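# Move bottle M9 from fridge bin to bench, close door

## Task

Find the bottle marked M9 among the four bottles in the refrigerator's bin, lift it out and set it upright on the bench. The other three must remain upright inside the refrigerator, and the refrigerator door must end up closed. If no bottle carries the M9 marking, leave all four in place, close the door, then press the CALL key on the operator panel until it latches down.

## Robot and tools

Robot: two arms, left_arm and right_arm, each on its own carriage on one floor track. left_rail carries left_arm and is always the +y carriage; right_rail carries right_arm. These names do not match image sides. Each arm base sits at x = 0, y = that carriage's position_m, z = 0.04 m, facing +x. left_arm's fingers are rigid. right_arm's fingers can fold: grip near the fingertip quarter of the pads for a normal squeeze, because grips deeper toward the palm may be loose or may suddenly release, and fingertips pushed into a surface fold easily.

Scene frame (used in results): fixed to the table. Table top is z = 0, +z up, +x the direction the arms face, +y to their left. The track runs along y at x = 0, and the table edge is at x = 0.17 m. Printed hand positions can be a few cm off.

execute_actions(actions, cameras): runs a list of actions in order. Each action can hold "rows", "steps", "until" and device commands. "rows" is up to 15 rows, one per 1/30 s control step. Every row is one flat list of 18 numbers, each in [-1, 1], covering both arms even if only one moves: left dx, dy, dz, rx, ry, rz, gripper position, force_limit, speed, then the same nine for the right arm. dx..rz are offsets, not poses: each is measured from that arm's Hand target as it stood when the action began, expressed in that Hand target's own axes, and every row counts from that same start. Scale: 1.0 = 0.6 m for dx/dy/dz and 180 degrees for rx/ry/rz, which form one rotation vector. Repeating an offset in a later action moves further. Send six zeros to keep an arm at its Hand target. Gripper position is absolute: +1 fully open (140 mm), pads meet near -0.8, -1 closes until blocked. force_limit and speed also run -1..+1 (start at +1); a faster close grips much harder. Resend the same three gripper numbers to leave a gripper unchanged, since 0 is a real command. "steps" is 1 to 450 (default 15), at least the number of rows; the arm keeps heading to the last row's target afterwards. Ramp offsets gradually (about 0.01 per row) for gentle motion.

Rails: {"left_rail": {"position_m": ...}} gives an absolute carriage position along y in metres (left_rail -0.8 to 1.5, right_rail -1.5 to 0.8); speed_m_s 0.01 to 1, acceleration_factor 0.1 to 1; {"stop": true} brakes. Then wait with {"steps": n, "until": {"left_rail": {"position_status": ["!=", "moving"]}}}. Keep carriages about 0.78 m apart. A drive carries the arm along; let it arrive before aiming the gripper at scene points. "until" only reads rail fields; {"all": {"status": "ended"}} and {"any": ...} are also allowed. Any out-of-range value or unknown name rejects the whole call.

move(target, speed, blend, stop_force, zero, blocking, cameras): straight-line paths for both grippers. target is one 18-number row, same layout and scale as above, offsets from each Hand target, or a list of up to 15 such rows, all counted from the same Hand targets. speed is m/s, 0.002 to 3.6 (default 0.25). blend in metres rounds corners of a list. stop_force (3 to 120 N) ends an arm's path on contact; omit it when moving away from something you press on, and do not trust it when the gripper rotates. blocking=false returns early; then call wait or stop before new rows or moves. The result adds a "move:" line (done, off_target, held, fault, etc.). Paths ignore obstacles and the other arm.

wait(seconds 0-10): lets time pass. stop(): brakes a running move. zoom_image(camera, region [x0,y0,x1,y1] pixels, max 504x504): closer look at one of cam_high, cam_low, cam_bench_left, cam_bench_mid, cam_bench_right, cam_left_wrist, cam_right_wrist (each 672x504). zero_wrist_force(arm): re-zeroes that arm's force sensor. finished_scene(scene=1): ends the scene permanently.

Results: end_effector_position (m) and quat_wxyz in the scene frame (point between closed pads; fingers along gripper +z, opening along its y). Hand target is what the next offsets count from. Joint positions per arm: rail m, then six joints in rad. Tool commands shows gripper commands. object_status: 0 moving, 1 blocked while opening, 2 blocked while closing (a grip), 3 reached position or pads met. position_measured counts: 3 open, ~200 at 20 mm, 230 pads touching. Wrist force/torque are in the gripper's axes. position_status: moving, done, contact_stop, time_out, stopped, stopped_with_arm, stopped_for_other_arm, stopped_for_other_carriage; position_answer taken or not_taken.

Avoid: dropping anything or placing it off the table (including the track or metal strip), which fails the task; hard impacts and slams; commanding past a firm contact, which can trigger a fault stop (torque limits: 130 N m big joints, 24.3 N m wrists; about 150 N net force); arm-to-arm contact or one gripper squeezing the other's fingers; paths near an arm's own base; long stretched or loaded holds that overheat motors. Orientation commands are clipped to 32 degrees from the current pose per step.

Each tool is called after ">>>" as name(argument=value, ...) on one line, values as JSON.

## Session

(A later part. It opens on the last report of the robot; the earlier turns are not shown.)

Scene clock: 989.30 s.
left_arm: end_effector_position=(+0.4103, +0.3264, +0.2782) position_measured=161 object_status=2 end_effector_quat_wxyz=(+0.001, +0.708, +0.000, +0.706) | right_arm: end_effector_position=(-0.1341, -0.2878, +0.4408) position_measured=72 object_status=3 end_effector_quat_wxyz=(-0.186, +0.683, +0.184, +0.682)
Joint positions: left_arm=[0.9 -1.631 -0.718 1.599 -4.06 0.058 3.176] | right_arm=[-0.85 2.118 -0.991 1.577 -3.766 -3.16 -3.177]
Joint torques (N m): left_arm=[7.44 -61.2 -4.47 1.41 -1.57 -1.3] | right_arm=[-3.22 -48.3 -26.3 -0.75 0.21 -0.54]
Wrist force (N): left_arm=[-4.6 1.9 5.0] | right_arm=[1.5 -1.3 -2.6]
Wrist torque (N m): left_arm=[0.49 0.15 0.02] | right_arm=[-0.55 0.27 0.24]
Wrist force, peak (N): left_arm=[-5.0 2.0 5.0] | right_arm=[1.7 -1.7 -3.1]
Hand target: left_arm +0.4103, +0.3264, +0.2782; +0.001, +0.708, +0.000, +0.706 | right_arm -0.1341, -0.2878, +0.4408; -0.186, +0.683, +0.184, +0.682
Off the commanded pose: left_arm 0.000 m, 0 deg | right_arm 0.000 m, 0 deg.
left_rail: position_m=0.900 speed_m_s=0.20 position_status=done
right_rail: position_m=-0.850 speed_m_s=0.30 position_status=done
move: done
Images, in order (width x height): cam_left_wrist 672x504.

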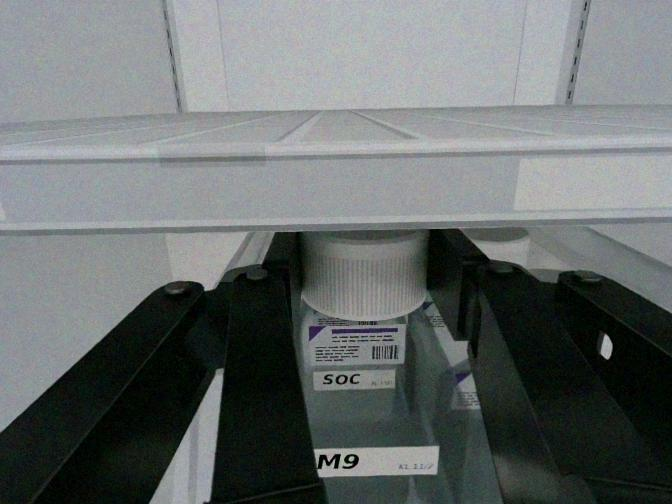

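>>> move(target=[[-0.017,0,-0.0705,0,0.111,0,-1,0.3,-1,0,0,0,0,0,0,0.45,0.5,-0.7],[-0.027,0,-0.142,0,0.222,0,-1,0.3,-1,0,0,0,0,0,0,0.45,0.5,-0.7]], speed=0.05, blend=0.005, stop_force=20, cameras=["cam_left_wrist"])

Scene clock: 1010.50 s.
left_arm: end_effector_position=(+0.3333, +0.3265, +0.2633) position_measured=161 object_status=2 end_effector_quat_wxyz=(+0.001, +0.454, +0.000, +0.891) | right_arm: end_effector_position=(-0.1341, -0.2878, +0.4408) position_measured=72 object_status=3 end_effector_quat_wxyz=(-0.186, +0.683, +0.184, +0.682)
Joint positions: left_arm=[0.9 -1.662 -0.603 1.878 -2.969 0.633 1.721] | right_arm=[-0.85 2.118 -0.991 1.577 -3.766 -3.16 -3.177]
Joint torques (N m): left_arm=[-9.01 -59.23 -0.51 -4.56 1.7 1.64] | right_arm=[-4.2 -48.87 -25.97 -0.63 -0.08 -0.38]
Wrist force (N): left_arm=[-6.4 2.4 6.9] | right_arm=[1.6 -1.3 -2.7]
Wrist torque (N m): left_arm=[0.67 0.25 -0.08] | right_arm=[-0.55 0.25 0.23]
Wrist force, peak (N): left_arm=[-5.3 2.9 8.7] | right_arm=[2.0 -1.5 -3.1]
Hand target: left_arm +0.3333, +0.3265, +0.2633; +0.001, +0.454, +0.000, +0.891 (not the last commanded pose) | right_arm -0.1341, -0.2878, +0.4408; -0.186, +0.683, +0.184, +0.682
Off the commanded pose: left_arm 0.008 m, 4 deg | right_arm 0.000 m, 0 deg.
left_rail: position_m=0.900 speed_m_s=0.20 position_status=done
right_rail: position_m=-0.850 speed_m_s=0.30 position_status=done
move: held (left_arm; a check stopped the path); path passed 1 of 2 targets; limits=held
pose unreachable (left arm): on one or more control steps of this call, first in action 0 (counted from 0), this arm could not follow its commanded pose, so it was not sent that pose on those steps. It may still have moved: this result reports where it is.
cause: moving toward the commanded pose would bring a part of the arm (just beyond joint 6 (wrist 2)) too close to the robot's own body.
Images, in order (width x height): cam_left_wrist 672x504.

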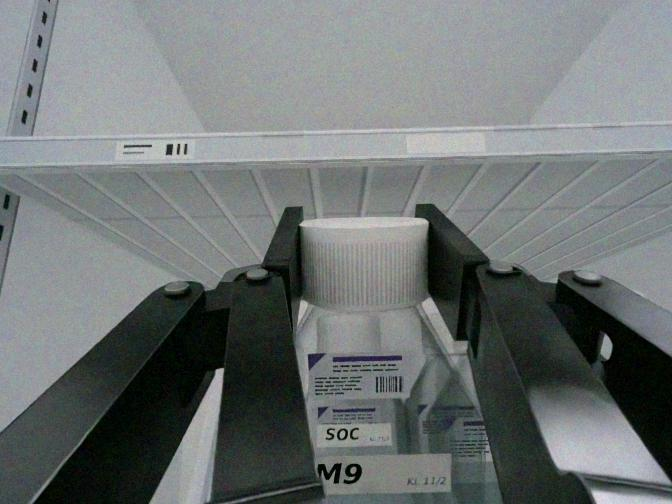

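>>> move(target=[0.108,0,-0.005,0,0,0,-1,0.3,-1,0,0,0,0,0,0,0.45,0.5,-0.7], speed=0.05, stop_force=15, cameras=["cam_left_wrist"])

Scene clock: 1024.60 s.
left_arm: end_effector_position=(+0.2928, +0.3267, +0.3140) position_measured=161 object_status=2 end_effector_quat_wxyz=(+0.001, +0.454, +0.000, +0.891) | right_arm: end_effector_position=(-0.1341, -0.2878, +0.4408) position_measured=72 object_status=3 end_effector_quat_wxyz=(-0.186, +0.683, +0.184, +0.682)
Joint positions: left_arm=[0.9 -1.733 -0.703 1.916 -3.003 0.646 1.839] | right_arm=[-0.85 2.118 -0.991 1.577 -3.766 -3.16 -3.177]
Joint torques (N m): left_arm=[-8.8 -57.88 -1.81 -4.32 4.64 1.6] | right_arm=[-3.53 -48.47 -24.61 -0.85 -0.3 -0.21]
Wrist force (N): left_arm=[-6.0 2.6 6.8] | right_arm=[1.8 -1.6 -2.6]
Wrist torque (N m): left_arm=[0.70 0.31 -0.11] | right_arm=[-0.63 0.20 0.24]
Wrist force, peak (N): left_arm=[-7.3 2.8 7.6] | right_arm=[1.7 -1.3 -3.2]
Hand target: left_arm +0.2928, +0.3267, +0.3140; +0.001, +0.454, +0.000, +0.891 | right_arm -0.1341, -0.2878, +0.4408; -0.186, +0.683, +0.184, +0.682
Off the commanded pose: left_arm 0.000 m, 0 deg | right_arm 0.000 m, 0 deg.
left_rail: position_m=0.900 speed_m_s=0.20 position_status=done
right_rail: position_m=-0.850 speed_m_s=0.30 position_status=done
move: done
Images, in order (width x height): cam_left_wrist 672x504.

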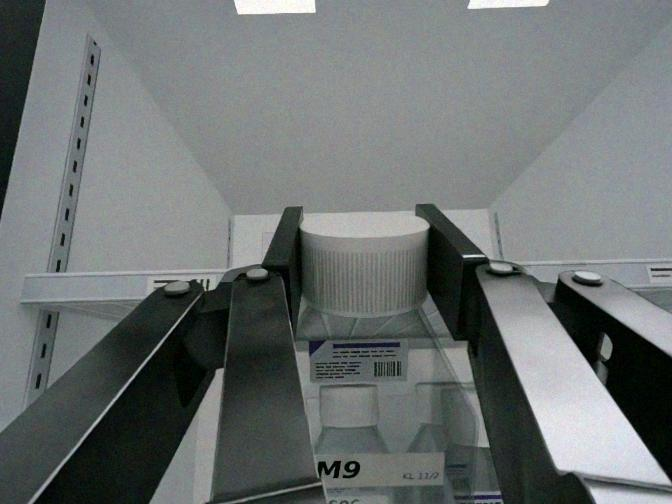

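>>> move(target=[0.162,0,-0.177,0,-0.2,0,-1,0.3,-1,0,0,0,0,0,0,0.45,0.5,-0.7], speed=0.1, stop_force=25)

>>> execute_actions(actions=[{"left_rail":{"position_m":1.2,"speed_m_s":0.3,"acceleration_factor":0.25},"steps":150,"until":{"left_rail":{"position_status":["!=","moving"]}}}], cameras=["cam_left_wrist","cam_bench_left"])

Scene clock: 1047.77 s.
left_arm: end_effector_position=(+0.1498, +0.3271, +0.3303) position_measured=161 object_status=2 end_effector_quat_wxyz=(+0.001, +0.707, +0.000, +0.707) | right_arm: end_effector_position=(-0.1341, -0.2878, +0.4408) position_measured=72 object_status=3 end_effector_quat_wxyz=(-0.186, +0.683, +0.184, +0.682)
Joint positions: left_arm=[0.9 -2.072 -0.791 1.564 -3.916 0.499 3.141] | right_arm=[-0.85 2.118 -0.991 1.577 -3.766 -3.16 -3.177]
Joint torques (N m): left_arm=[-7.88 -59.14 -23.2 0.24 1.63 1.68] | right_arm=[-2.62 -49.14 -24.63 -0.56 -0.55 0.15]
Wrist force (N): left_arm=[-4.3 2.0 5.1] | right_arm=[1.3 -1.3 -2.9]
Wrist torque (N m): left_arm=[0.51 0.18 -0.14] | right_arm=[-0.56 0.32 0.23]
Wrist force, peak (N): left_arm=[-6.7 2.5 7.1] | right_arm=[1.6 -1.4 -3.2]
Hand target: left_arm +0.1498, +0.3271, +0.3303; +0.001, +0.707, +0.000, +0.707 | right_arm -0.1341, -0.2878, +0.4408; -0.186, +0.683, +0.184, +0.682
Off the commanded pose: left_arm 0.000 m, 0 deg | right_arm 0.000 m, 0 deg.
left_rail: position_m=0.900 speed_m_s=0.20 position_status=done
right_rail: position_m=-0.850 speed_m_s=0.30 position_status=done
move: done

Scene clock: 1049.77 s.
left_arm: end_effector_position=(+0.1498, +0.6271, +0.3303) position_measured=161 object_status=2 end_effector_quat_wxyz=(+0.001, +0.707, +0.000, +0.707) | right_arm: end_effector_position=(-0.1341, -0.2878, +0.4408) position_measured=72 object_status=3 end_effector_quat_wxyz=(-0.186, +0.683, +0.184, +0.682)
Joint positions: left_arm=[1.2 -2.072 -0.791 1.564 -3.916 0.499 3.141] | right_arm=[-0.85 2.118 -0.991 1.577 -3.766 -3.16 -3.177]
Joint torques (N m): left_arm=[-5.7 -56.57 -9.43 1.44 0.42 1.5] | right_arm=[-2.86 -49.01 -25.45 -0.68 -0.85 0.08]
Wrist force (N): left_arm=[-4.6 2.1 5.0] | right_arm=[1.9 -1.3 -2.7]
Wrist torque (N m): left_arm=[0.51 0.25 -0.14] | right_arm=[-0.56 0.19 0.24]
Wrist force, peak (N): left_arm=[-4.5 3.7 5.1] | right_arm=[1.5 -1.5 -3.0]
Hand target: left_arm +0.1498, +0.6271, +0.3303; +0.001, +0.707, +0.000, +0.707 | right_arm -0.1341, -0.2878, +0.4408; -0.186, +0.683, +0.184, +0.682
Tool commands: left_gripper/position=-1.0 left_gripper/force_limit=+0.3 left_gripper/speed=-1.0 right_gripper/position=+0.45 right_gripper/force_limit=+0.5 right_gripper/speed=-0.7
Off the commanded pose: left_arm 0.000 m, 0 deg | right_arm 0.000 m, 0 deg.
left_rail: position_m=1.200 speed_m_s=0.30 position_status=done
right_rail: position_m=-0.850 speed_m_s=0.30 position_status=done
Images, in order (width x height): cam_bench_left 672x504, cam_left_wrist 672x504.

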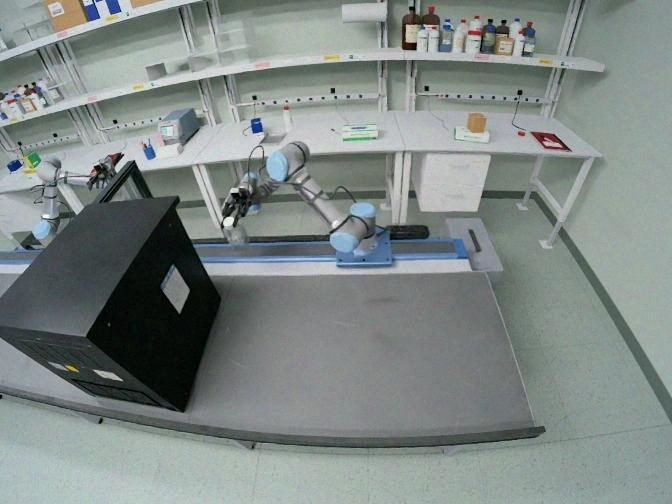

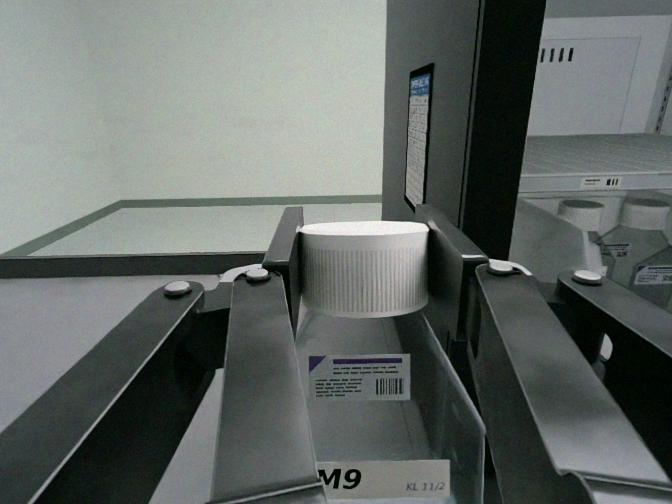

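>>> move(target=[[0,-0.372,0.1667,0,0,0,-1,0.3,-1,0,0,0,0,0,0,0.45,0.5,-0.7],[-0.217,-0.372,0.5,0,0,0,-1,0.3,-1,0,0,0,0,0,0,0.45,0.5,-0.7]], speed=0.2, blend=0.04)

>>> move(target=[-0.2,0,0,0,0,0,-1,0.3,-1,0,0,0,0,0,0,0.45,0.5,-0.7], speed=0.025, stop_force=6, cameras=["cam_left_wrist","cam_bench_left"])

Scene clock: 1065.00 s.
left_arm: end_effector_position=(+0.4502, +0.8494, +0.1996) position_measured=161 object_status=2 end_effector_quat_wxyz=(+0.001, +0.707, +0.000, +0.707) | right_arm: end_effector_position=(-0.1341, -0.2878, +0.4408) position_measured=72 object_status=3 end_effector_quat_wxyz=(-0.186, +0.683, +0.184, +0.682)
Joint positions: left_arm=[1.2 -1.554 -0.744 2.218 -4.599 -0.019 3.123] | right_arm=[-0.85 2.118 -0.991 1.577 -3.766 -3.16 -3.177]
Joint torques (N m): left_arm=[6.84 -24.81 -10.14 1.52 -1.26 -0.73] | right_arm=[-2.57 -48.42 -24.49 -0.51 -0.74 0.31]
Wrist force (N): left_arm=[-4.5 1.8 4.8] | right_arm=[1.5 -1.2 -2.9]
Wrist torque (N m): left_arm=[0.47 0.20 0.02] | right_arm=[-0.54 0.25 0.23]
Wrist force, peak (N): left_arm=[-5.8 1.7 6.1] | right_arm=[1.7 -1.6 -3.1]
Hand target: left_arm +0.4503, +0.8494, +0.1995; +0.001, +0.707, +0.000, +0.707 | right_arm -0.1341, -0.2878, +0.4408; -0.186, +0.683, +0.184, +0.682
Off the commanded pose: left_arm 0.000 m, 0 deg | right_arm 0.000 m, 0 deg.
left_rail: position_m=1.200 speed_m_s=0.30 position_status=done
right_rail: position_m=-0.850 speed_m_s=0.30 position_status=done
move: done

Scene clock: 1067.23 s.
left_arm: end_effector_position=(+0.4503, +0.8493, +0.1707) position_measured=161 object_status=2 end_effector_quat_wxyz=(+0.001, +0.707, +0.000, +0.707) | right_arm: end_effector_position=(-0.1341, -0.2878, +0.4408) position_measured=72 object_status=3 end_effector_quat_wxyz=(-0.186, +0.683, +0.184, +0.682)
Joint positions: left_arm=[1.2 -1.554 -0.661 2.201 -4.635 -0.019 3.093] | right_arm=[-0.85 2.118 -0.991 1.577 -3.766 -3.16 -3.177]
Joint torques (N m): left_arm=[0.56 -50.04 8.15 1.41 1.08 -0.11] | right_arm=[-2.14 -48.03 -25.1 -0.55 -0.79 0.65]
Wrist force (N): left_arm=[-5.2 1.8 4.9] | right_arm=[1.6 -1.2 -2.7]
Wrist torque (N m): left_arm=[0.44 0.36 -0.09] | right_arm=[-0.52 0.25 0.23]
Wrist force, peak (N): left_arm=[18.9 3.4 2.9] | right_arm=[2.0 -1.4 -2.9]
Hand target: left_arm +0.4503, +0.8493, +0.1707; +0.001, +0.707, +0.000, +0.707 (not the last commanded pose) | right_arm -0.1341, -0.2878, +0.4408; -0.186, +0.683, +0.184, +0.682
Off the commanded pose: left_arm 0.091 m, 0 deg | right_arm 0.000 m, 0 deg.
left_rail: position_m=1.200 speed_m_s=0.30 position_status=done
right_rail: position_m=-0.850 speed_m_s=0.30 position_status=done
move: contact (left_arm)
Images, in order (width x height): cam_bench_left 672x504, cam_left_wrist 672x504.

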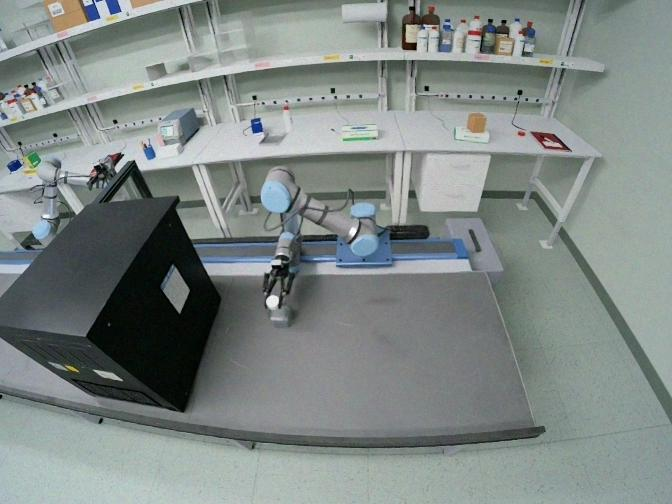

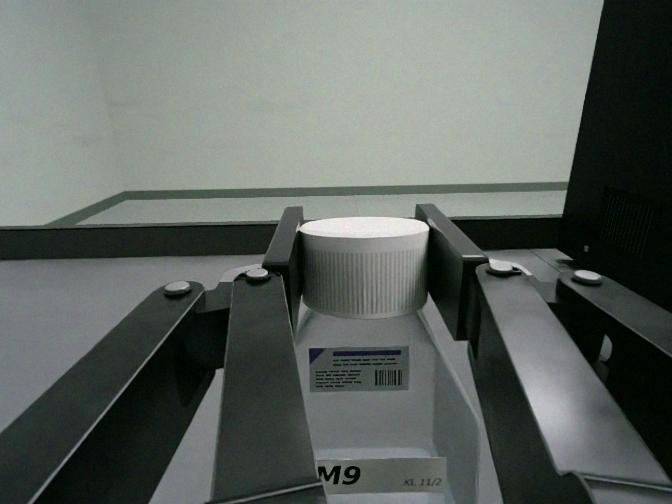

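>>> zoom_image(camera="cam_bench_left", region=[220, 200, 340, 350])

>>> move(target=[-0.1,0,0,0,0,0,-1,0.3,-1,0,0,0,0,0,0,0.45,0.5,-0.7], speed=0.01, stop_force=5, cameras=["cam_left_wrist","cam_bench_left","cam_low"])

Scaled by 3.360 from the camera's 672x504 image, which has a finer 960x720 frame.

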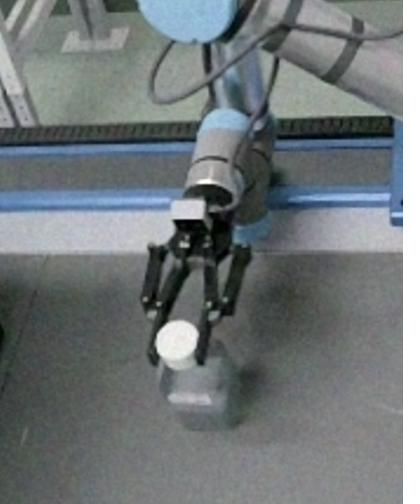

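Scene clock: 1078.27 s.
left_arm: end_effector_position=(+0.4502, +0.8493, +0.1700) position_measured=161 object_status=2 end_effector_quat_wxyz=(+0.001, +0.707, +0.000, +0.707) | right_arm: end_effector_position=(-0.1341, -0.2878, +0.4408) position_measured=72 object_status=3 end_effector_quat_wxyz=(-0.186, +0.683, +0.184, +0.682)
Joint positions: left_arm=[1.2 -1.554 -0.659 2.201 -4.635 -0.019 3.092] | right_arm=[-0.85 2.118 -0.991 1.577 -3.766 -3.16 -3.177]
Joint torques (N m): left_arm=[0.71 -49.38 8.33 1.28 1.05 1.3] | right_arm=[-0.6 -48.5 -25.45 -0.57 -1.12 0.56]
Wrist force (N): left_arm=[-2.5 1.6 4.7] | right_arm=[1.7 -1.3 -2.7]
Wrist torque (N m): left_arm=[0.43 0.37 0.03] | right_arm=[-0.56 0.23 0.24]
Wrist force, peak (N): left_arm=[14.0 2.6 3.6] | right_arm=[1.7 -1.4 -3.2]
Hand target: left_arm +0.4502, +0.8493, +0.1700; +0.001, +0.707, +0.000, +0.707 (not the last commanded pose) | right_arm -0.1341, -0.2878, +0.4408; -0.186, +0.683, +0.184, +0.682
Off the commanded pose: left_arm 0.059 m, 0 deg | right_arm 0.000 m, 0 deg.
left_rail: position_m=1.200 speed_m_s=0.30 position_status=done
right_rail: position_m=-0.850 speed_m_s=0.30 position_status=done
move: contact (left_arm)
Images, in order (width x height): cam_low 672x504, cam_bench_left 672x504, cam_left_wrist 672x504.

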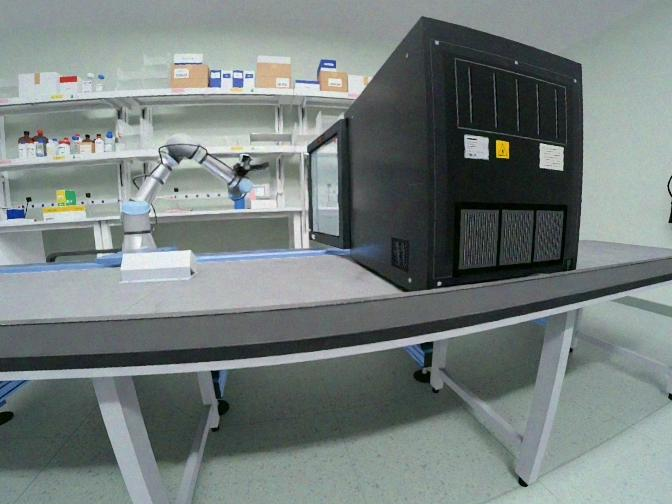

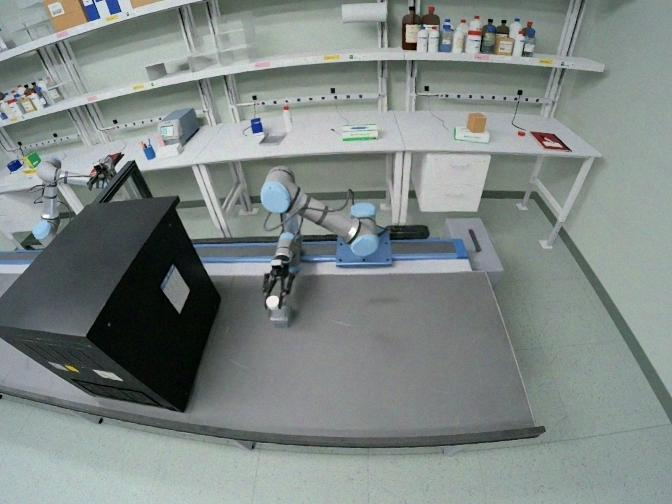

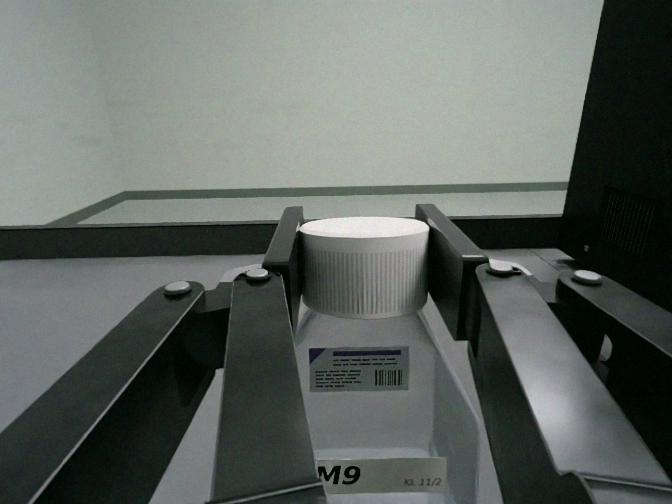

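>>> execute_actions(actions=[{"rows":[[0,0,0,0,0,0,0.3,0.3,-1,0,0,0,0,0,0,0.45,0.5,-0.7]],"steps":60}])

>>> move(target=[0,0,-0.2,0,0,0,0.3,0.3,-1,0,0,0,0,0,0,0.45,0.5,-0.7], speed=0.1, cameras=["cam_left_wrist","cam_right_wrist"])

Scene clock: 1085.00 s.
left_arm: end_effector_position=(+0.4502, +0.8493, +0.1700) position_measured=91 object_status=3 end_effector_quat_wxyz=(+0.001, +0.707, +0.000, +0.707) | right_arm: end_effector_position=(-0.1341, -0.2878, +0.4408) position_measured=72 object_status=3 end_effector_quat_wxyz=(-0.186, +0.683, +0.184, +0.682)
Joint positions: left_arm=[1.2 -1.554 -0.659 2.201 -4.635 -0.019 3.092] | right_arm=[-0.85 2.118 -0.991 1.577 -3.766 -3.16 -3.177]
Joint torques (N m): left_arm=[-0.07 -46.48 8.57 1.3 0.93 -0.84] | right_arm=[-1.4 -49.32 -23.32 -0.56 -1.32 0.52]
Wrist force (N): left_arm=[-1.4 1.4 5.0] | right_arm=[1.7 -1.3 -2.7]
Wrist torque (N m): left_arm=[0.38 0.30 -0.02] | right_arm=[-0.55 0.24 0.23]
Wrist force, peak (N): left_arm=[-2.8 1.6 4.9] | right_arm=[1.5 -1.4 -3.1]
Hand target: left_arm +0.4502, +0.8493, +0.1700; +0.001, +0.707, +0.000, +0.707 | right_arm -0.1341, -0.2878, +0.4408; -0.186, +0.683, +0.184, +0.682
Off the commanded pose: left_arm 0.000 m, 0 deg | right_arm 0.000 m, 0 deg.
left_rail: position_m=1.200 speed_m_s=0.30 position_status=done
right_rail: position_m=-0.850 speed_m_s=0.30 position_status=done

Scene clock: 1085.80 s.
left_arm: end_effector_position=(+0.4319, +0.8493, +0.1701) position_measured=91 object_status=3 end_effector_quat_wxyz=(+0.002, +0.706, +0.000, +0.708) end_effector_velocity=(+0.002, +0.001, +0.000) end_effector_angular_velocity=(+0.000, +0.000, +0.003) | right_arm: end_effector_position=(-0.1341, -0.2878, +0.4408) position_measured=72 object_status=3 end_effector_quat_wxyz=(-0.186, +0.683, +0.184, +0.682)
Joint positions: left_arm=[1.2 -1.607 -0.657 2.219 -4.649 0.033 3.086] | right_arm=[-0.85 2.118 -0.991 1.577 -3.766 -3.16 -3.177]
Joint velocities: left_arm=[0 0.005 -0.001 0 0.001 -0.002 0] | right_arm=[within noise]
Joint torques (N m): left_arm=[6.92 -47.9 -8.5 1.34 -1.45 0.02] | right_arm=[-1.93 -48.31 -24.15 -0.35 -1.16 0.51]
Wrist force (N): left_arm=[-1.4 1.7 4.8] | right_arm=[1.7 -1.3 -2.8]
Wrist torque (N m): left_arm=[0.44 0.31 -0.07] | right_arm=[-0.55 0.22 0.24]
Wrist force, peak (N): left_arm=[-1.4 1.4 5.9] | right_arm=[1.7 -1.5 -2.9]
Hand target: left_arm +0.4320, +0.8493, +0.1701; +0.002, +0.706, +0.000, +0.708 (not the last commanded pose) | right_arm -0.1341, -0.2878, +0.4408; -0.186, +0.683, +0.184, +0.682
Off the commanded pose: left_arm 0.102 m, 0 deg | right_arm 0.000 m, 0 deg.
left_rail: position_m=1.200 speed_m_s=0.30 position_status=done
right_rail: position_m=-0.850 speed_m_s=0.30 position_status=done
move: held (left_arm; a check stopped the path); limits=held
pose unreachable (left arm): on one or more control steps of this call, first in action 0 (counted from 0), this arm could not follow its commanded pose, so it was not sent that pose on those steps. It may still have moved: this result reports where it is.
cause: moving toward the commanded pose would bring a part of the arm (just beyond joint 5 (wrist 1)) too close to the robot's own body.
Images, in order (width x height): cam_left_wrist 672x504, cam_right_wrist 672x504.

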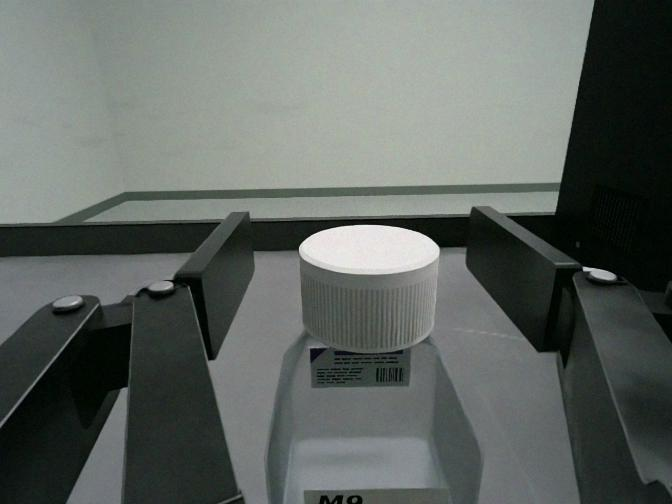

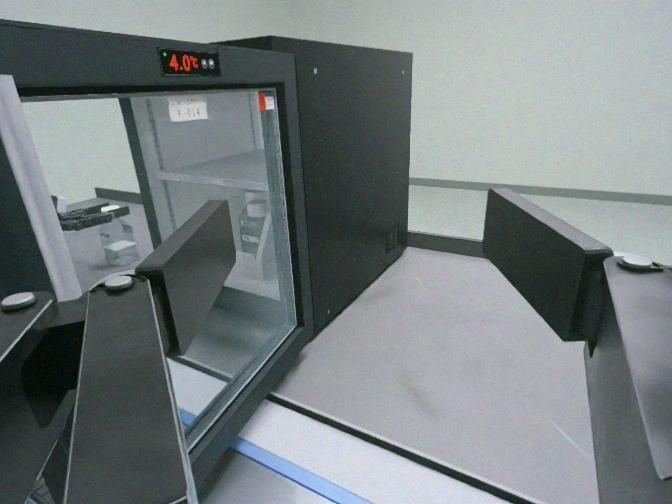

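>>> move(target=[[0.2,0,-0.03,0,0,0,0.3,0.3,-1,0,0,0,0,0,0,0.45,0.5,-0.7],[0.25,0,-0.3,0,0,0,0.3,0.3,-1,0,0,0,0,0,0,0.45,0.5,-0.7]], speed=0.15, cameras=["cam_left_wrist","cam_bench_left"])

Scene clock: 1094.13 s.
left_arm: end_effector_position=(+0.2517, +0.8500, +0.3197) position_measured=91 object_status=3 end_effector_quat_wxyz=(+0.002, +0.706, +0.000, +0.708) | right_arm: end_effector_position=(-0.1341, -0.2878, +0.4408) position_measured=72 object_status=3 end_effector_quat_wxyz=(-0.186, +0.683, +0.184, +0.682)
Joint positions: left_arm=[1.2 -2.125 -1.119 2.319 -4.337 0.552 3.137] | right_arm=[-0.85 2.118 -0.991 1.577 -3.766 -3.16 -3.177]
Joint torques (N m): left_arm=[-8.62 -39.67 -14.91 3.02 1.5 -1.13] | right_arm=[-1.17 -50.37 -24.23 -0.19 -1.56 0.69]
Wrist force (N): left_arm=[-1.4 1.9 5.0] | right_arm=[1.7 -1.0 -2.7]
Wrist torque (N m): left_arm=[0.48 0.31 0.01] | right_arm=[-0.49 0.24 0.24]
Wrist force, peak (N): left_arm=[-1.4 1.8 6.5] | right_arm=[1.8 -1.4 -3.1]
Hand target: left_arm +0.2517, +0.8500, +0.3198; +0.002, +0.706, +0.000, +0.708 | right_arm -0.1341, -0.2878, +0.4408; -0.186, +0.683, +0.184, +0.682
Off the commanded pose: left_arm 0.000 m, 0 deg | right_arm 0.000 m, 0 deg.
left_rail: position_m=1.200 speed_m_s=0.30 position_status=done
right_rail: position_m=-0.850 speed_m_s=0.30 position_status=done
move: done
Images, in order (width x height): cam_bench_left 672x504, cam_left_wrist 672x504.

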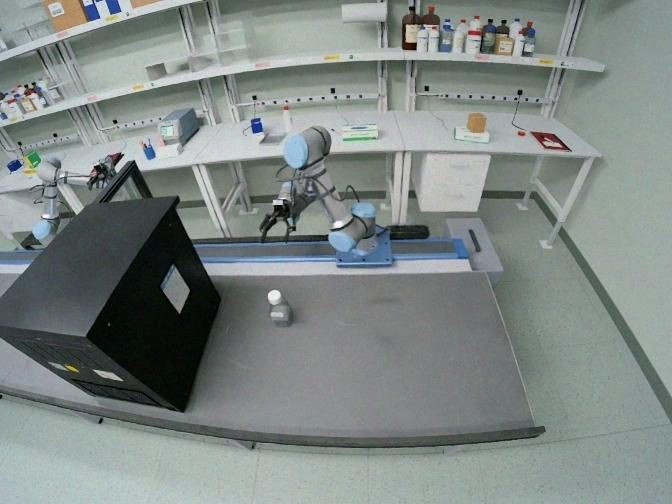

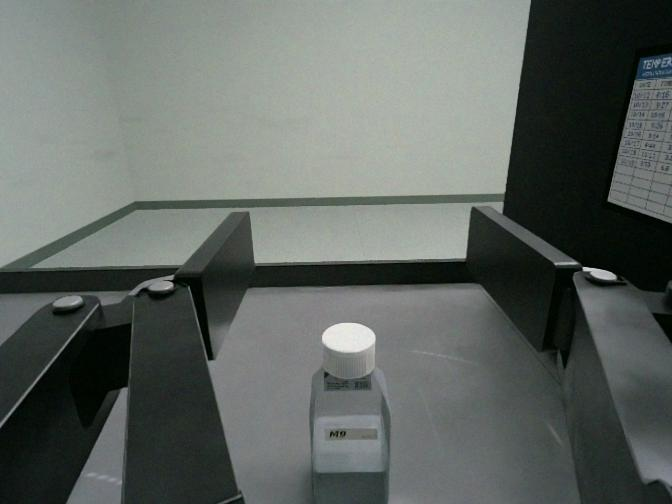

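>>> move(target=[0,0,0,0,0,0,0.3,0.3,-1,-0.033,0.029,0.043,0.278,0,0,-1,-0.5,-0.5], speed=0.2)

>>> execute_actions(actions=[{"right_rail":{"position_m":-0.6,"speed_m_s":0.25},"steps":150,"until":{"right_rail":{"position_status":["!=","moving"]}}}], cameras=["cam_right_wrist","cam_left_wrist"])

Scene clock: 1136.10 s.
left_arm: end_effector_position=(+0.2517, +0.8500, +0.3198) position_measured=91 object_status=3 end_effector_quat_wxyz=(+0.002, +0.706, +0.000, +0.708) | right_arm: end_effector_position=(-0.1031, -0.2897, +0.4209) position_measured=232 object_status=3 end_effector_quat_wxyz=(-0.457, +0.540, +0.455, +0.540)
Joint positions: left_arm=[1.2 -2.125 -1.119 2.319 -4.337 0.552 3.137] | right_arm=[-0.85 1.656 -1.521 2.417 -4.041 -1.825 -3.139]
Joint torques (N m): left_arm=[-7.69 -39.26 -14.58 2.85 1.48 0.82] | right_arm=[-8.79 -26.34 -5.76 -4.07 2.08 2.27]
Wrist force (N): left_arm=[-1.7 1.8 5.1] | right_arm=[2.3 -1.3 -2.7]
Wrist torque (N m): left_arm=[0.46 0.36 0.01] | right_arm=[-0.57 0.06 0.18]
Wrist force, peak (N): left_arm=[-1.3 1.8 5.6] | right_arm=[2.2 -1.7 -3.1]
Hand target: left_arm +0.2517, +0.8500, +0.3198; +0.002, +0.706, +0.000, +0.708 | right_arm -0.1031, -0.2897, +0.4209; -0.457, +0.540, +0.455, +0.540
Off the commanded pose: left_arm 0.000 m, 0 deg | right_arm 0.000 m, 0 deg.
left_rail: position_m=1.200 speed_m_s=0.30 position_status=done
right_rail: position_m=-0.850 speed_m_s=0.30 position_status=done
move: done

Scene clock: 1137.77 s.
left_arm: end_effector_position=(+0.2517, +0.8500, +0.3198) position_measured=91 object_status=3 end_effector_quat_wxyz=(+0.002, +0.706, +0.000, +0.708) | right_arm: end_effector_position=(-0.1031, -0.0397, +0.4209) position_measured=232 object_status=3 end_effector_quat_wxyz=(-0.457, +0.540, +0.455, +0.540)
Joint positions: left_arm=[1.2 -2.125 -1.119 2.319 -4.337 0.552 3.137] | right_arm=[-0.6 1.656 -1.521 2.417 -4.041 -1.825 -3.139]
Joint torques (N m): left_arm=[-7.35 -39.41 -14.29 2.99 1.63 0.67] | right_arm=[-3.82 -12.08 -17.14 -0.79 1.94 2.13]
Wrist force (N): left_arm=[-1.4 1.8 5.2] | right_arm=[1.9 -1.4 -2.7]
Wrist torque (N m): left_arm=[0.46 0.31 0.01] | right_arm=[-0.60 0.12 0.17]
Wrist force, peak (N): left_arm=[-1.3 2.1 5.4] | right_arm=[2.0 -1.2 -4.6]
Hand target: left_arm +0.2517, +0.8500, +0.3198; +0.002, +0.706, +0.000, +0.708 | right_arm -0.1031, -0.0397, +0.4209; -0.457, +0.540, +0.455, +0.540
Tool commands: left_gripper/position=+0.3 left_gripper/force_limit=+0.3 left_gripper/speed=-1.0 right_gripper/position=-1.0 right_gripper/force_limit=-0.5 right_gripper/speed=-0.5
Off the commanded pose: left_arm 0.000 m, 0 deg | right_arm 0.000 m, 0 deg.
left_rail: position_m=1.200 speed_m_s=0.30 position_status=done
right_rail: position_m=-0.600 speed_m_s=0.25 position_status=done
Images, in order (width x height): cam_left_wrist 672x504, cam_right_wrist 672x504.

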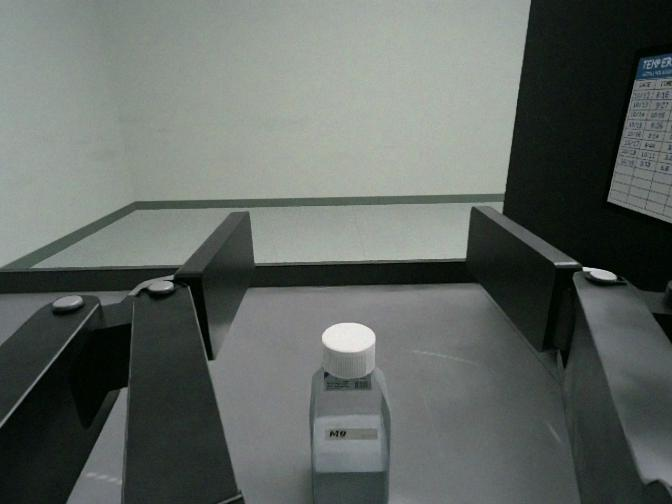

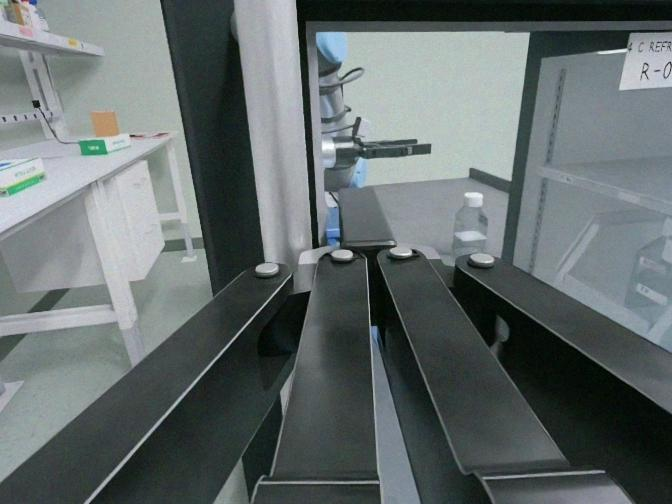

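>>> execute_actions(actions=[{"right_rail":{"position_m":-0.5,"speed_m_s":0.06},"steps":150,"until":{"right_rail":{"position_status":["!=","moving"]}}}], cameras=["cam_right_wrist"])

Scene clock: 1145.27 s.
left_arm: end_effector_position=(+0.2517, +0.8500, +0.3198) position_measured=91 object_status=3 end_effector_quat_wxyz=(+0.002, +0.706, +0.000, +0.708) | right_arm: end_effector_position=(-0.1031, +0.0603, +0.4209) position_measured=232 object_status=3 end_effector_quat_wxyz=(-0.457, +0.540, +0.455, +0.540)
Joint positions: left_arm=[1.2 -2.125 -1.119 2.319 -4.337 0.552 3.137] | right_arm=[-0.5 1.656 -1.521 2.417 -4.041 -1.825 -3.139]
Joint torques (N m): left_arm=[-7.91 -39.69 -14.26 2.93 1.57 0.66] | right_arm=[-5.11 -14.65 -25.26 -1.04 -0.38 1.68]
Wrist force (N): left_arm=[-1.4 1.7 5.2] | right_arm=[2.3 -1.5 -2.9]
Wrist torque (N m): left_arm=[0.43 0.30 0.01] | right_arm=[-0.62 0.04 0.18]
Wrist force, peak (N): left_arm=[-1.3 1.9 5.5] | right_arm=[1.8 -1.4 -5.6]
Hand target: left_arm +0.2517, +0.8500, +0.3198; +0.002, +0.706, +0.000, +0.708 | right_arm -0.1031, +0.0603, +0.4209; -0.457, +0.540, +0.455, +0.540
Tool commands: left_gripper/position=+0.3 left_gripper/force_limit=+0.3 left_gripper/speed=-1.0 right_gripper/position=-1.0 right_gripper/force_limit=-0.5 right_gripper/speed=-0.5
Off the commanded pose: left_arm 0.000 m, 0 deg | right_arm 0.000 m, 0 deg.
left_rail: position_m=1.200 speed_m_s=0.30 position_status=done
right_rail: position_m=-0.500 speed_m_s=0.06 position_status=done
Images, in order (width x height): cam_right_wrist 672x504.

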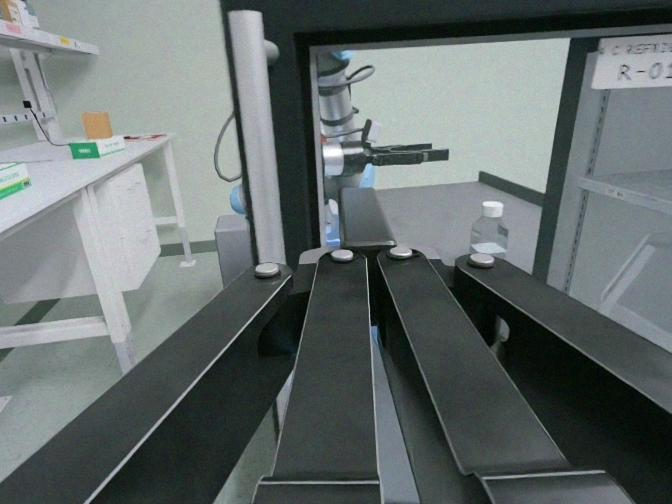

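>>> move(target=[[0,0,0,0,0,0,0.3,0.3,-1,0,-0.0014,0.0907,-0.028,0,0,-1,-0.5,-0.5],[0,0,0,0,0,0,0.3,0.3,-1,0,0.0197,0.2637,-0.083,0,0,-1,-0.5,-0.5],[0,0,0,0,0,0,0.3,0.3,-1,0,0.0908,0.4217,-0.111,0,0,-1,-0.5,-0.5],[0,0,0,0,0,0,0.3,0.3,-1,0,0.2,0.556,-0.139,0,0,-1,-0.5,-0.5],[0,0,0,0,0,0,0.3,0.3,-1,0,0.34,0.657,-0.167,0,0,-1,-0.5,-0.5]], speed=0.1, blend=0.03, stop_force=30, cameras=["cam_right_wrist","cam_left_wrist"])

Scene clock: 1165.93 s.
left_arm: end_effector_position=(+0.2517, +0.8500, +0.3198) position_measured=91 object_status=3 end_effector_quat_wxyz=(+0.002, +0.706, +0.000, +0.708) | right_arm: end_effector_position=(+0.1643, +0.4145, +0.4212) position_measured=232 object_status=3 end_effector_quat_wxyz=(-0.301, +0.641, +0.299, +0.640)
Joint positions: left_arm=[1.2 -2.125 -1.119 2.319 -4.337 0.552 3.137] | right_arm=[-0.5 1.424 -0.752 1.205 -3.595 -2.117 -3.139]
Joint torques (N m): left_arm=[-6.9 -39.07 -12.45 3 1.61 0.56] | right_arm=[-7.86 -48 -31.35 -0.25 -2.15 2.39]
Wrist force (N): left_arm=[-1.4 2.2 5.5] | right_arm=[1.7 -1.7 -3.0]
Wrist torque (N m): left_arm=[0.54 0.31 0.01] | right_arm=[-0.62 0.19 0.15]
Wrist force, peak (N): left_arm=[-1.5 1.7 5.6] | right_arm=[2.1 -1.6 -3.8]
Hand target: left_arm +0.2517, +0.8500, +0.3198; +0.002, +0.706, +0.000, +0.708 | right_arm +0.1643, +0.4145, +0.4212; -0.301, +0.641, +0.299, +0.640
Off the commanded pose: left_arm 0.000 m, 0 deg | right_arm 0.000 m, 0 deg.
left_rail: position_m=1.200 speed_m_s=0.30 position_status=done
right_rail: position_m=-0.500 speed_m_s=0.06 position_status=done
move: done; blend cut to 0.0272 m at target 1
Images, in order (width x height): cam_left_wrist 672x504, cam_right_wrist 672x504.

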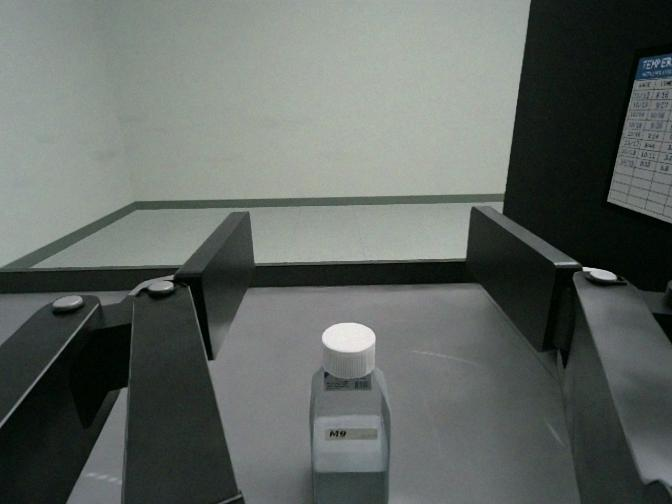

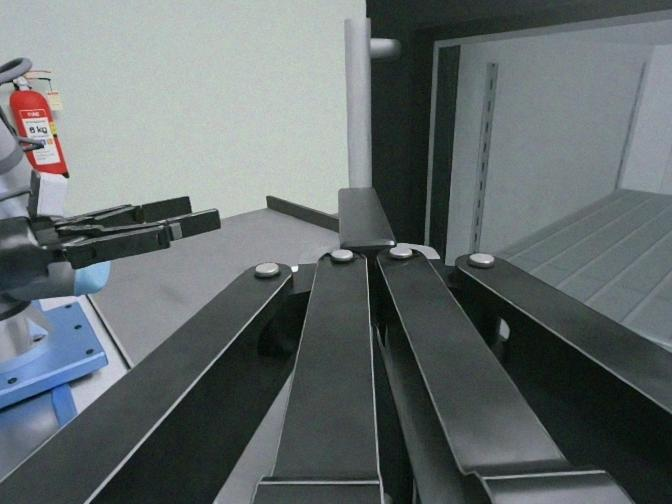

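>>> move(target=[0,0,0,0,0,0,0.3,0.3,-1,0,0.166,0.139,0,0,0,-1,-0.5,-0.5], speed=0.04, stop_force=25, cameras=["cam_right_wrist"])

Scene clock: 1178.27 s.
left_arm: end_effector_position=(+0.2517, +0.8500, +0.3198) position_measured=91 object_status=3 end_effector_quat_wxyz=(+0.002, +0.706, +0.000, +0.708) | right_arm: end_effector_position=(+0.2663, +0.4148, +0.4209) position_measured=232 object_status=3 end_effector_quat_wxyz=(-0.302, +0.640, +0.299, +0.640)
Joint positions: left_arm=[1.2 -2.125 -1.119 2.319 -4.337 0.552 3.137] | right_arm=[-0.5 1.274 -0.746 1.193 -3.59 -1.967 -3.138]
Joint torques (N m): left_arm=[-6.78 -38.66 -12.15 2.97 1.61 0.48] | right_arm=[-3.43 -62.47 -14.8 -2.58 -4.27 1.78]
Wrist force (N): left_arm=[-1.4 1.8 5.2] | right_arm=[-0.1 -8.5 -28.7]
Wrist torque (N m): left_arm=[0.46 0.30 0.00] | right_arm=[-0.49 0.07 0.15]
Wrist force, peak (N): left_arm=[-1.5 2.1 5.5] | right_arm=[-8.6 -16.1 -70.2]
Hand target: left_arm +0.2517, +0.8500, +0.3198; +0.002, +0.706, +0.000, +0.708 | right_arm +0.2663, +0.4148, +0.4209; -0.302, +0.640, +0.299, +0.640 (not the last commanded pose)
Off the commanded pose: left_arm 0.000 m, 0 deg | right_arm 0.028 m, 0 deg.
left_rail: position_m=1.200 speed_m_s=0.30 position_status=done
right_rail: position_m=-0.500 speed_m_s=0.06 position_status=done
move: contact (right_arm)
Images, in order (width x height): cam_right_wrist 672x504.

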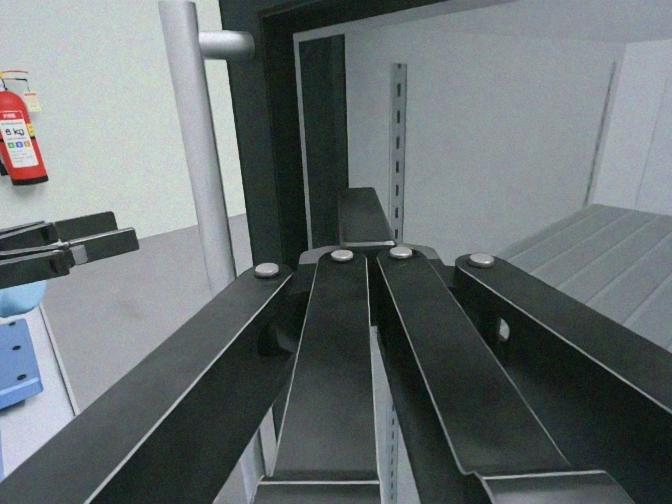

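>>> move(target=[0,0,0,0,0,0,0.3,0.3,-1,-0.1,-0.27,-0.25,-0.1,0,0,-1,-0.5,-0.5], speed=0.2, cameras=["cam_right_wrist","cam_bench_mid","cam_bench_left"])

Scene clock: 1184.27 s.
left_arm: end_effector_position=(+0.2517, +0.8500, +0.3198) position_measured=91 object_status=3 end_effector_quat_wxyz=(+0.002, +0.706, +0.000, +0.708) | right_arm: end_effector_position=(+0.0457, +0.4032, +0.3614) position_measured=232 object_status=3 end_effector_quat_wxyz=(-0.198, +0.680, +0.195, +0.679)
Joint positions: left_arm=[1.2 -2.125 -1.119 2.319 -4.337 0.552 3.137] | right_arm=[-0.5 1.683 -0.443 0.761 -3.458 -2.691 -3.137]
Joint torques (N m): left_arm=[-6.67 -38.86 -11.3 2.88 1.59 0.46] | right_arm=[13.01 -57.01 -32.95 0.68 -2.38 -2.06]
Wrist force (N): left_arm=[-1.5 1.7 5.0] | right_arm=[2.7 -0.9 -2.7]
Wrist torque (N m): left_arm=[0.45 0.31 0.00] | right_arm=[-0.47 -0.02 0.24]
Wrist force, peak (N): left_arm=[-1.6 2.1 5.4] | right_arm=[0.0 -8.5 -28.8]
Hand target: left_arm +0.2517, +0.8500, +0.3198; +0.002, +0.706, +0.000, +0.708 | right_arm +0.0457, +0.4032, +0.3614; -0.198, +0.680, +0.195, +0.679
Off the commanded pose: left_arm 0.000 m, 0 deg | right_arm 0.000 m, 0 deg.
left_rail: position_m=1.200 speed_m_s=0.30 position_status=done
right_rail: position_m=-0.500 speed_m_s=0.06 position_status=done
move: done
Images, in order (width x height): cam_bench_left 672x504, cam_bench_mid 672x504, cam_right_wrist 672x504.

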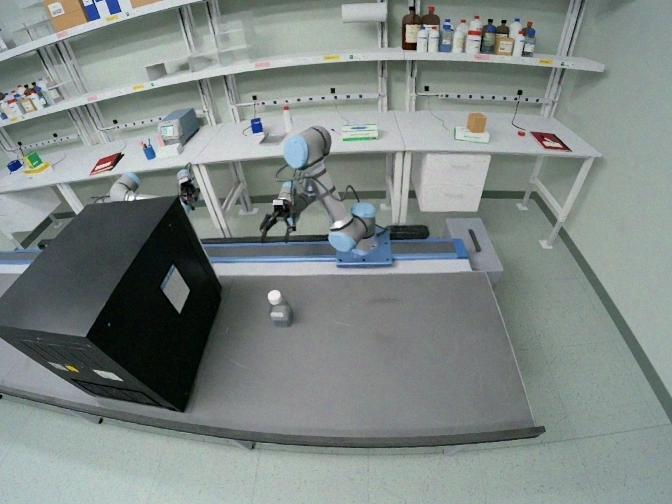

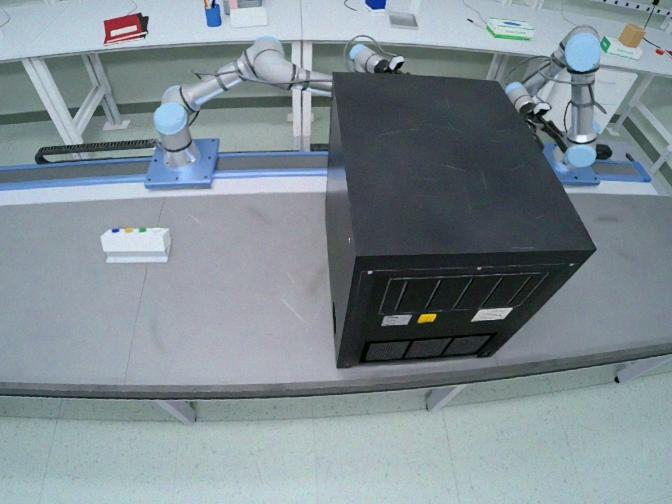

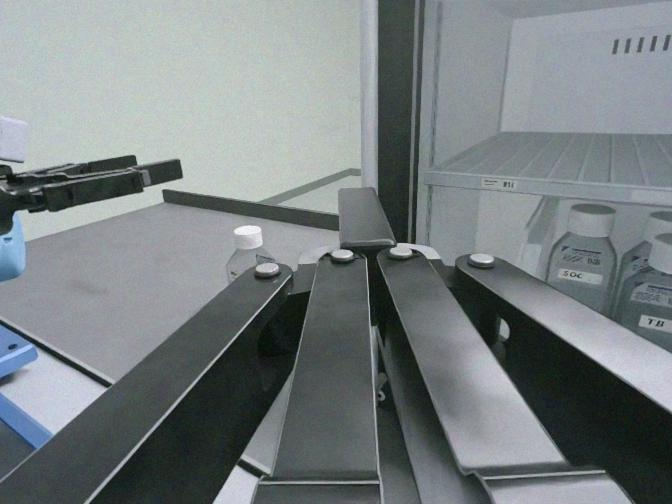

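>>> execute_actions(actions=[{"right_rail":{"position_m":-0.9,"speed_m_s":0.4},"steps":150,"until":{"right_rail":{"position_status":["!=","moving"]}}}])

>>> move(target=[0,0,-0.1667,-0.35,0,0,0.3,0.3,-1,0,0,0,0,0,0,-1,-0.5,-0.5], speed=0.3, cameras=["cam_left_wrist"])

>>> zoom_image(camera="cam_left_wrist", region=[250, 50, 550, 400])

Scene clock: 1195.13 s.
left_arm: end_effector_position=(+0.2517, +0.8500, +0.3198) position_measured=91 object_status=3 end_effector_quat_wxyz=(+0.002, +0.706, +0.000, +0.708) | right_arm: end_effector_position=(+0.0457, +0.0032, +0.3614) position_measured=232 object_status=3 end_effector_quat_wxyz=(-0.198, +0.680, +0.195, +0.679)
Joint positions: left_arm=[1.2 -2.125 -1.119 2.319 -4.337 0.552 3.137] | right_arm=[-0.9 1.683 -0.442 0.76 -3.458 -2.691 -3.137]
Joint torques (N m): left_arm=[-6.09 -38.73 -10.18 3 1.63 0.37] | right_arm=[5.06 -58.1 -20.16 -1.19 -1.47 -1.71]
Wrist force (N): left_arm=[-1.4 1.7 5.3] | right_arm=[2.3 -1.1 -2.7]
Wrist torque (N m): left_arm=[0.44 0.31 0.01] | right_arm=[-0.51 0.05 0.23]
Wrist force, peak (N): left_arm=[-1.4 2.0 5.5] | right_arm=[2.6 -0.5 -3.5]
Hand target: left_arm +0.2517, +0.8500, +0.3198; +0.002, +0.706, +0.000, +0.708 | right_arm +0.0457, +0.0032, +0.3614; -0.198, +0.680, +0.195, +0.679
Tool commands: left_gripper/position=+0.3 left_gripper/force_limit=+0.3 left_gripper/speed=-1.0 right_gripper/position=-1.0 right_gripper/force_limit=-0.5 right_gripper/speed=-0.5
Off the commanded pose: left_arm 0.000 m, 0 deg | right_arm 0.000 m, 0 deg.
left_rail: position_m=1.200 speed_m_s=0.30 position_status=done
right_rail: position_m=-0.900 speed_m_s=0.40 position_status=done

Scene clock: 1196.73 s.
left_arm: end_effector_position=(+0.2076, +0.8494, +0.3199) position_measured=91 object_status=3 end_effector_quat_wxyz=(+0.175, +0.685, -0.174, +0.686) end_effector_velocity=(+0.001, -0.001, +0.000) end_effector_angular_velocity=(+0.000, +0.000, +0.002) | right_arm: end_effector_position=(+0.0457, +0.0032, +0.3614) position_measured=232 object_status=3 end_effector_quat_wxyz=(-0.198, +0.680, +0.195, +0.679)
Joint positions: left_arm=[1.2 -2.564 -1.28 2.741 -4.6 0.494 3.137] | right_arm=[-0.9 1.683 -0.442 0.76 -3.458 -2.691 -3.137]
Joint velocities: left_arm=[-0.001 0.003 0 -0.001 0.001 -0.001 0] | right_arm=[within noise]
Joint torques (N m): left_arm=[8.03 -2.11 -9.07 2.87 -1.48 -0.46] | right_arm=[-5.4 -61.47 -12.36 -2.59 -0.15 -1.46]
Wrist force (N): left_arm=[-1.4 1.8 5.2] | right_arm=[2.4 -0.9 -2.7]
Wrist torque (N m): left_arm=[0.45 0.30 -0.09] | right_arm=[-0.46 0.04 0.24]
Wrist force, peak (N): left_arm=[-1.4 -2.3 6.0] | right_arm=[2.5 -1.2 -3.0]
Hand target: left_arm +0.2077, +0.8494, +0.3199; +0.175, +0.685, -0.174, +0.686 (not the last commanded pose) | right_arm +0.0457, +0.0032, +0.3614; -0.198, +0.680, +0.195, +0.679
Off the commanded pose: left_arm 0.056 m, 35 deg | right_arm 0.000 m, 0 deg.
left_rail: position_m=1.200 speed_m_s=0.30 position_status=done
right_rail: position_m=-0.900 speed_m_s=0.40 position_status=done
move: held (left_arm; a check stopped the path); limits=held
pose unreachable (left arm): on one or more control steps of this call, first in action 0 (counted from 0), this arm could not follow its commanded pose, so it was not sent that pose on those steps. It may still have moved: this result reports where it is.
cause: moving toward the commanded pose would bring two parts of the arm too close to each other (its gripper and another part of the arm, with joints 4 (elbow) to 7 (wrist 3) between them, 27 mm apart when it was first held).
Images, in order (width x height): cam_left_wrist 672x504.

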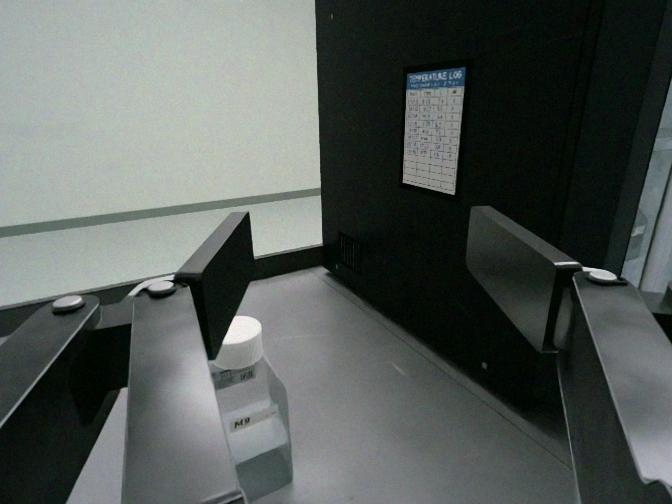

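Scaled by 1.440 from the camera's 672x504 image, which has a finer 960x720 frame.

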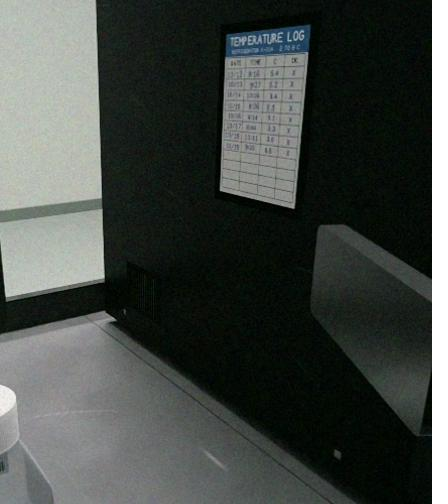

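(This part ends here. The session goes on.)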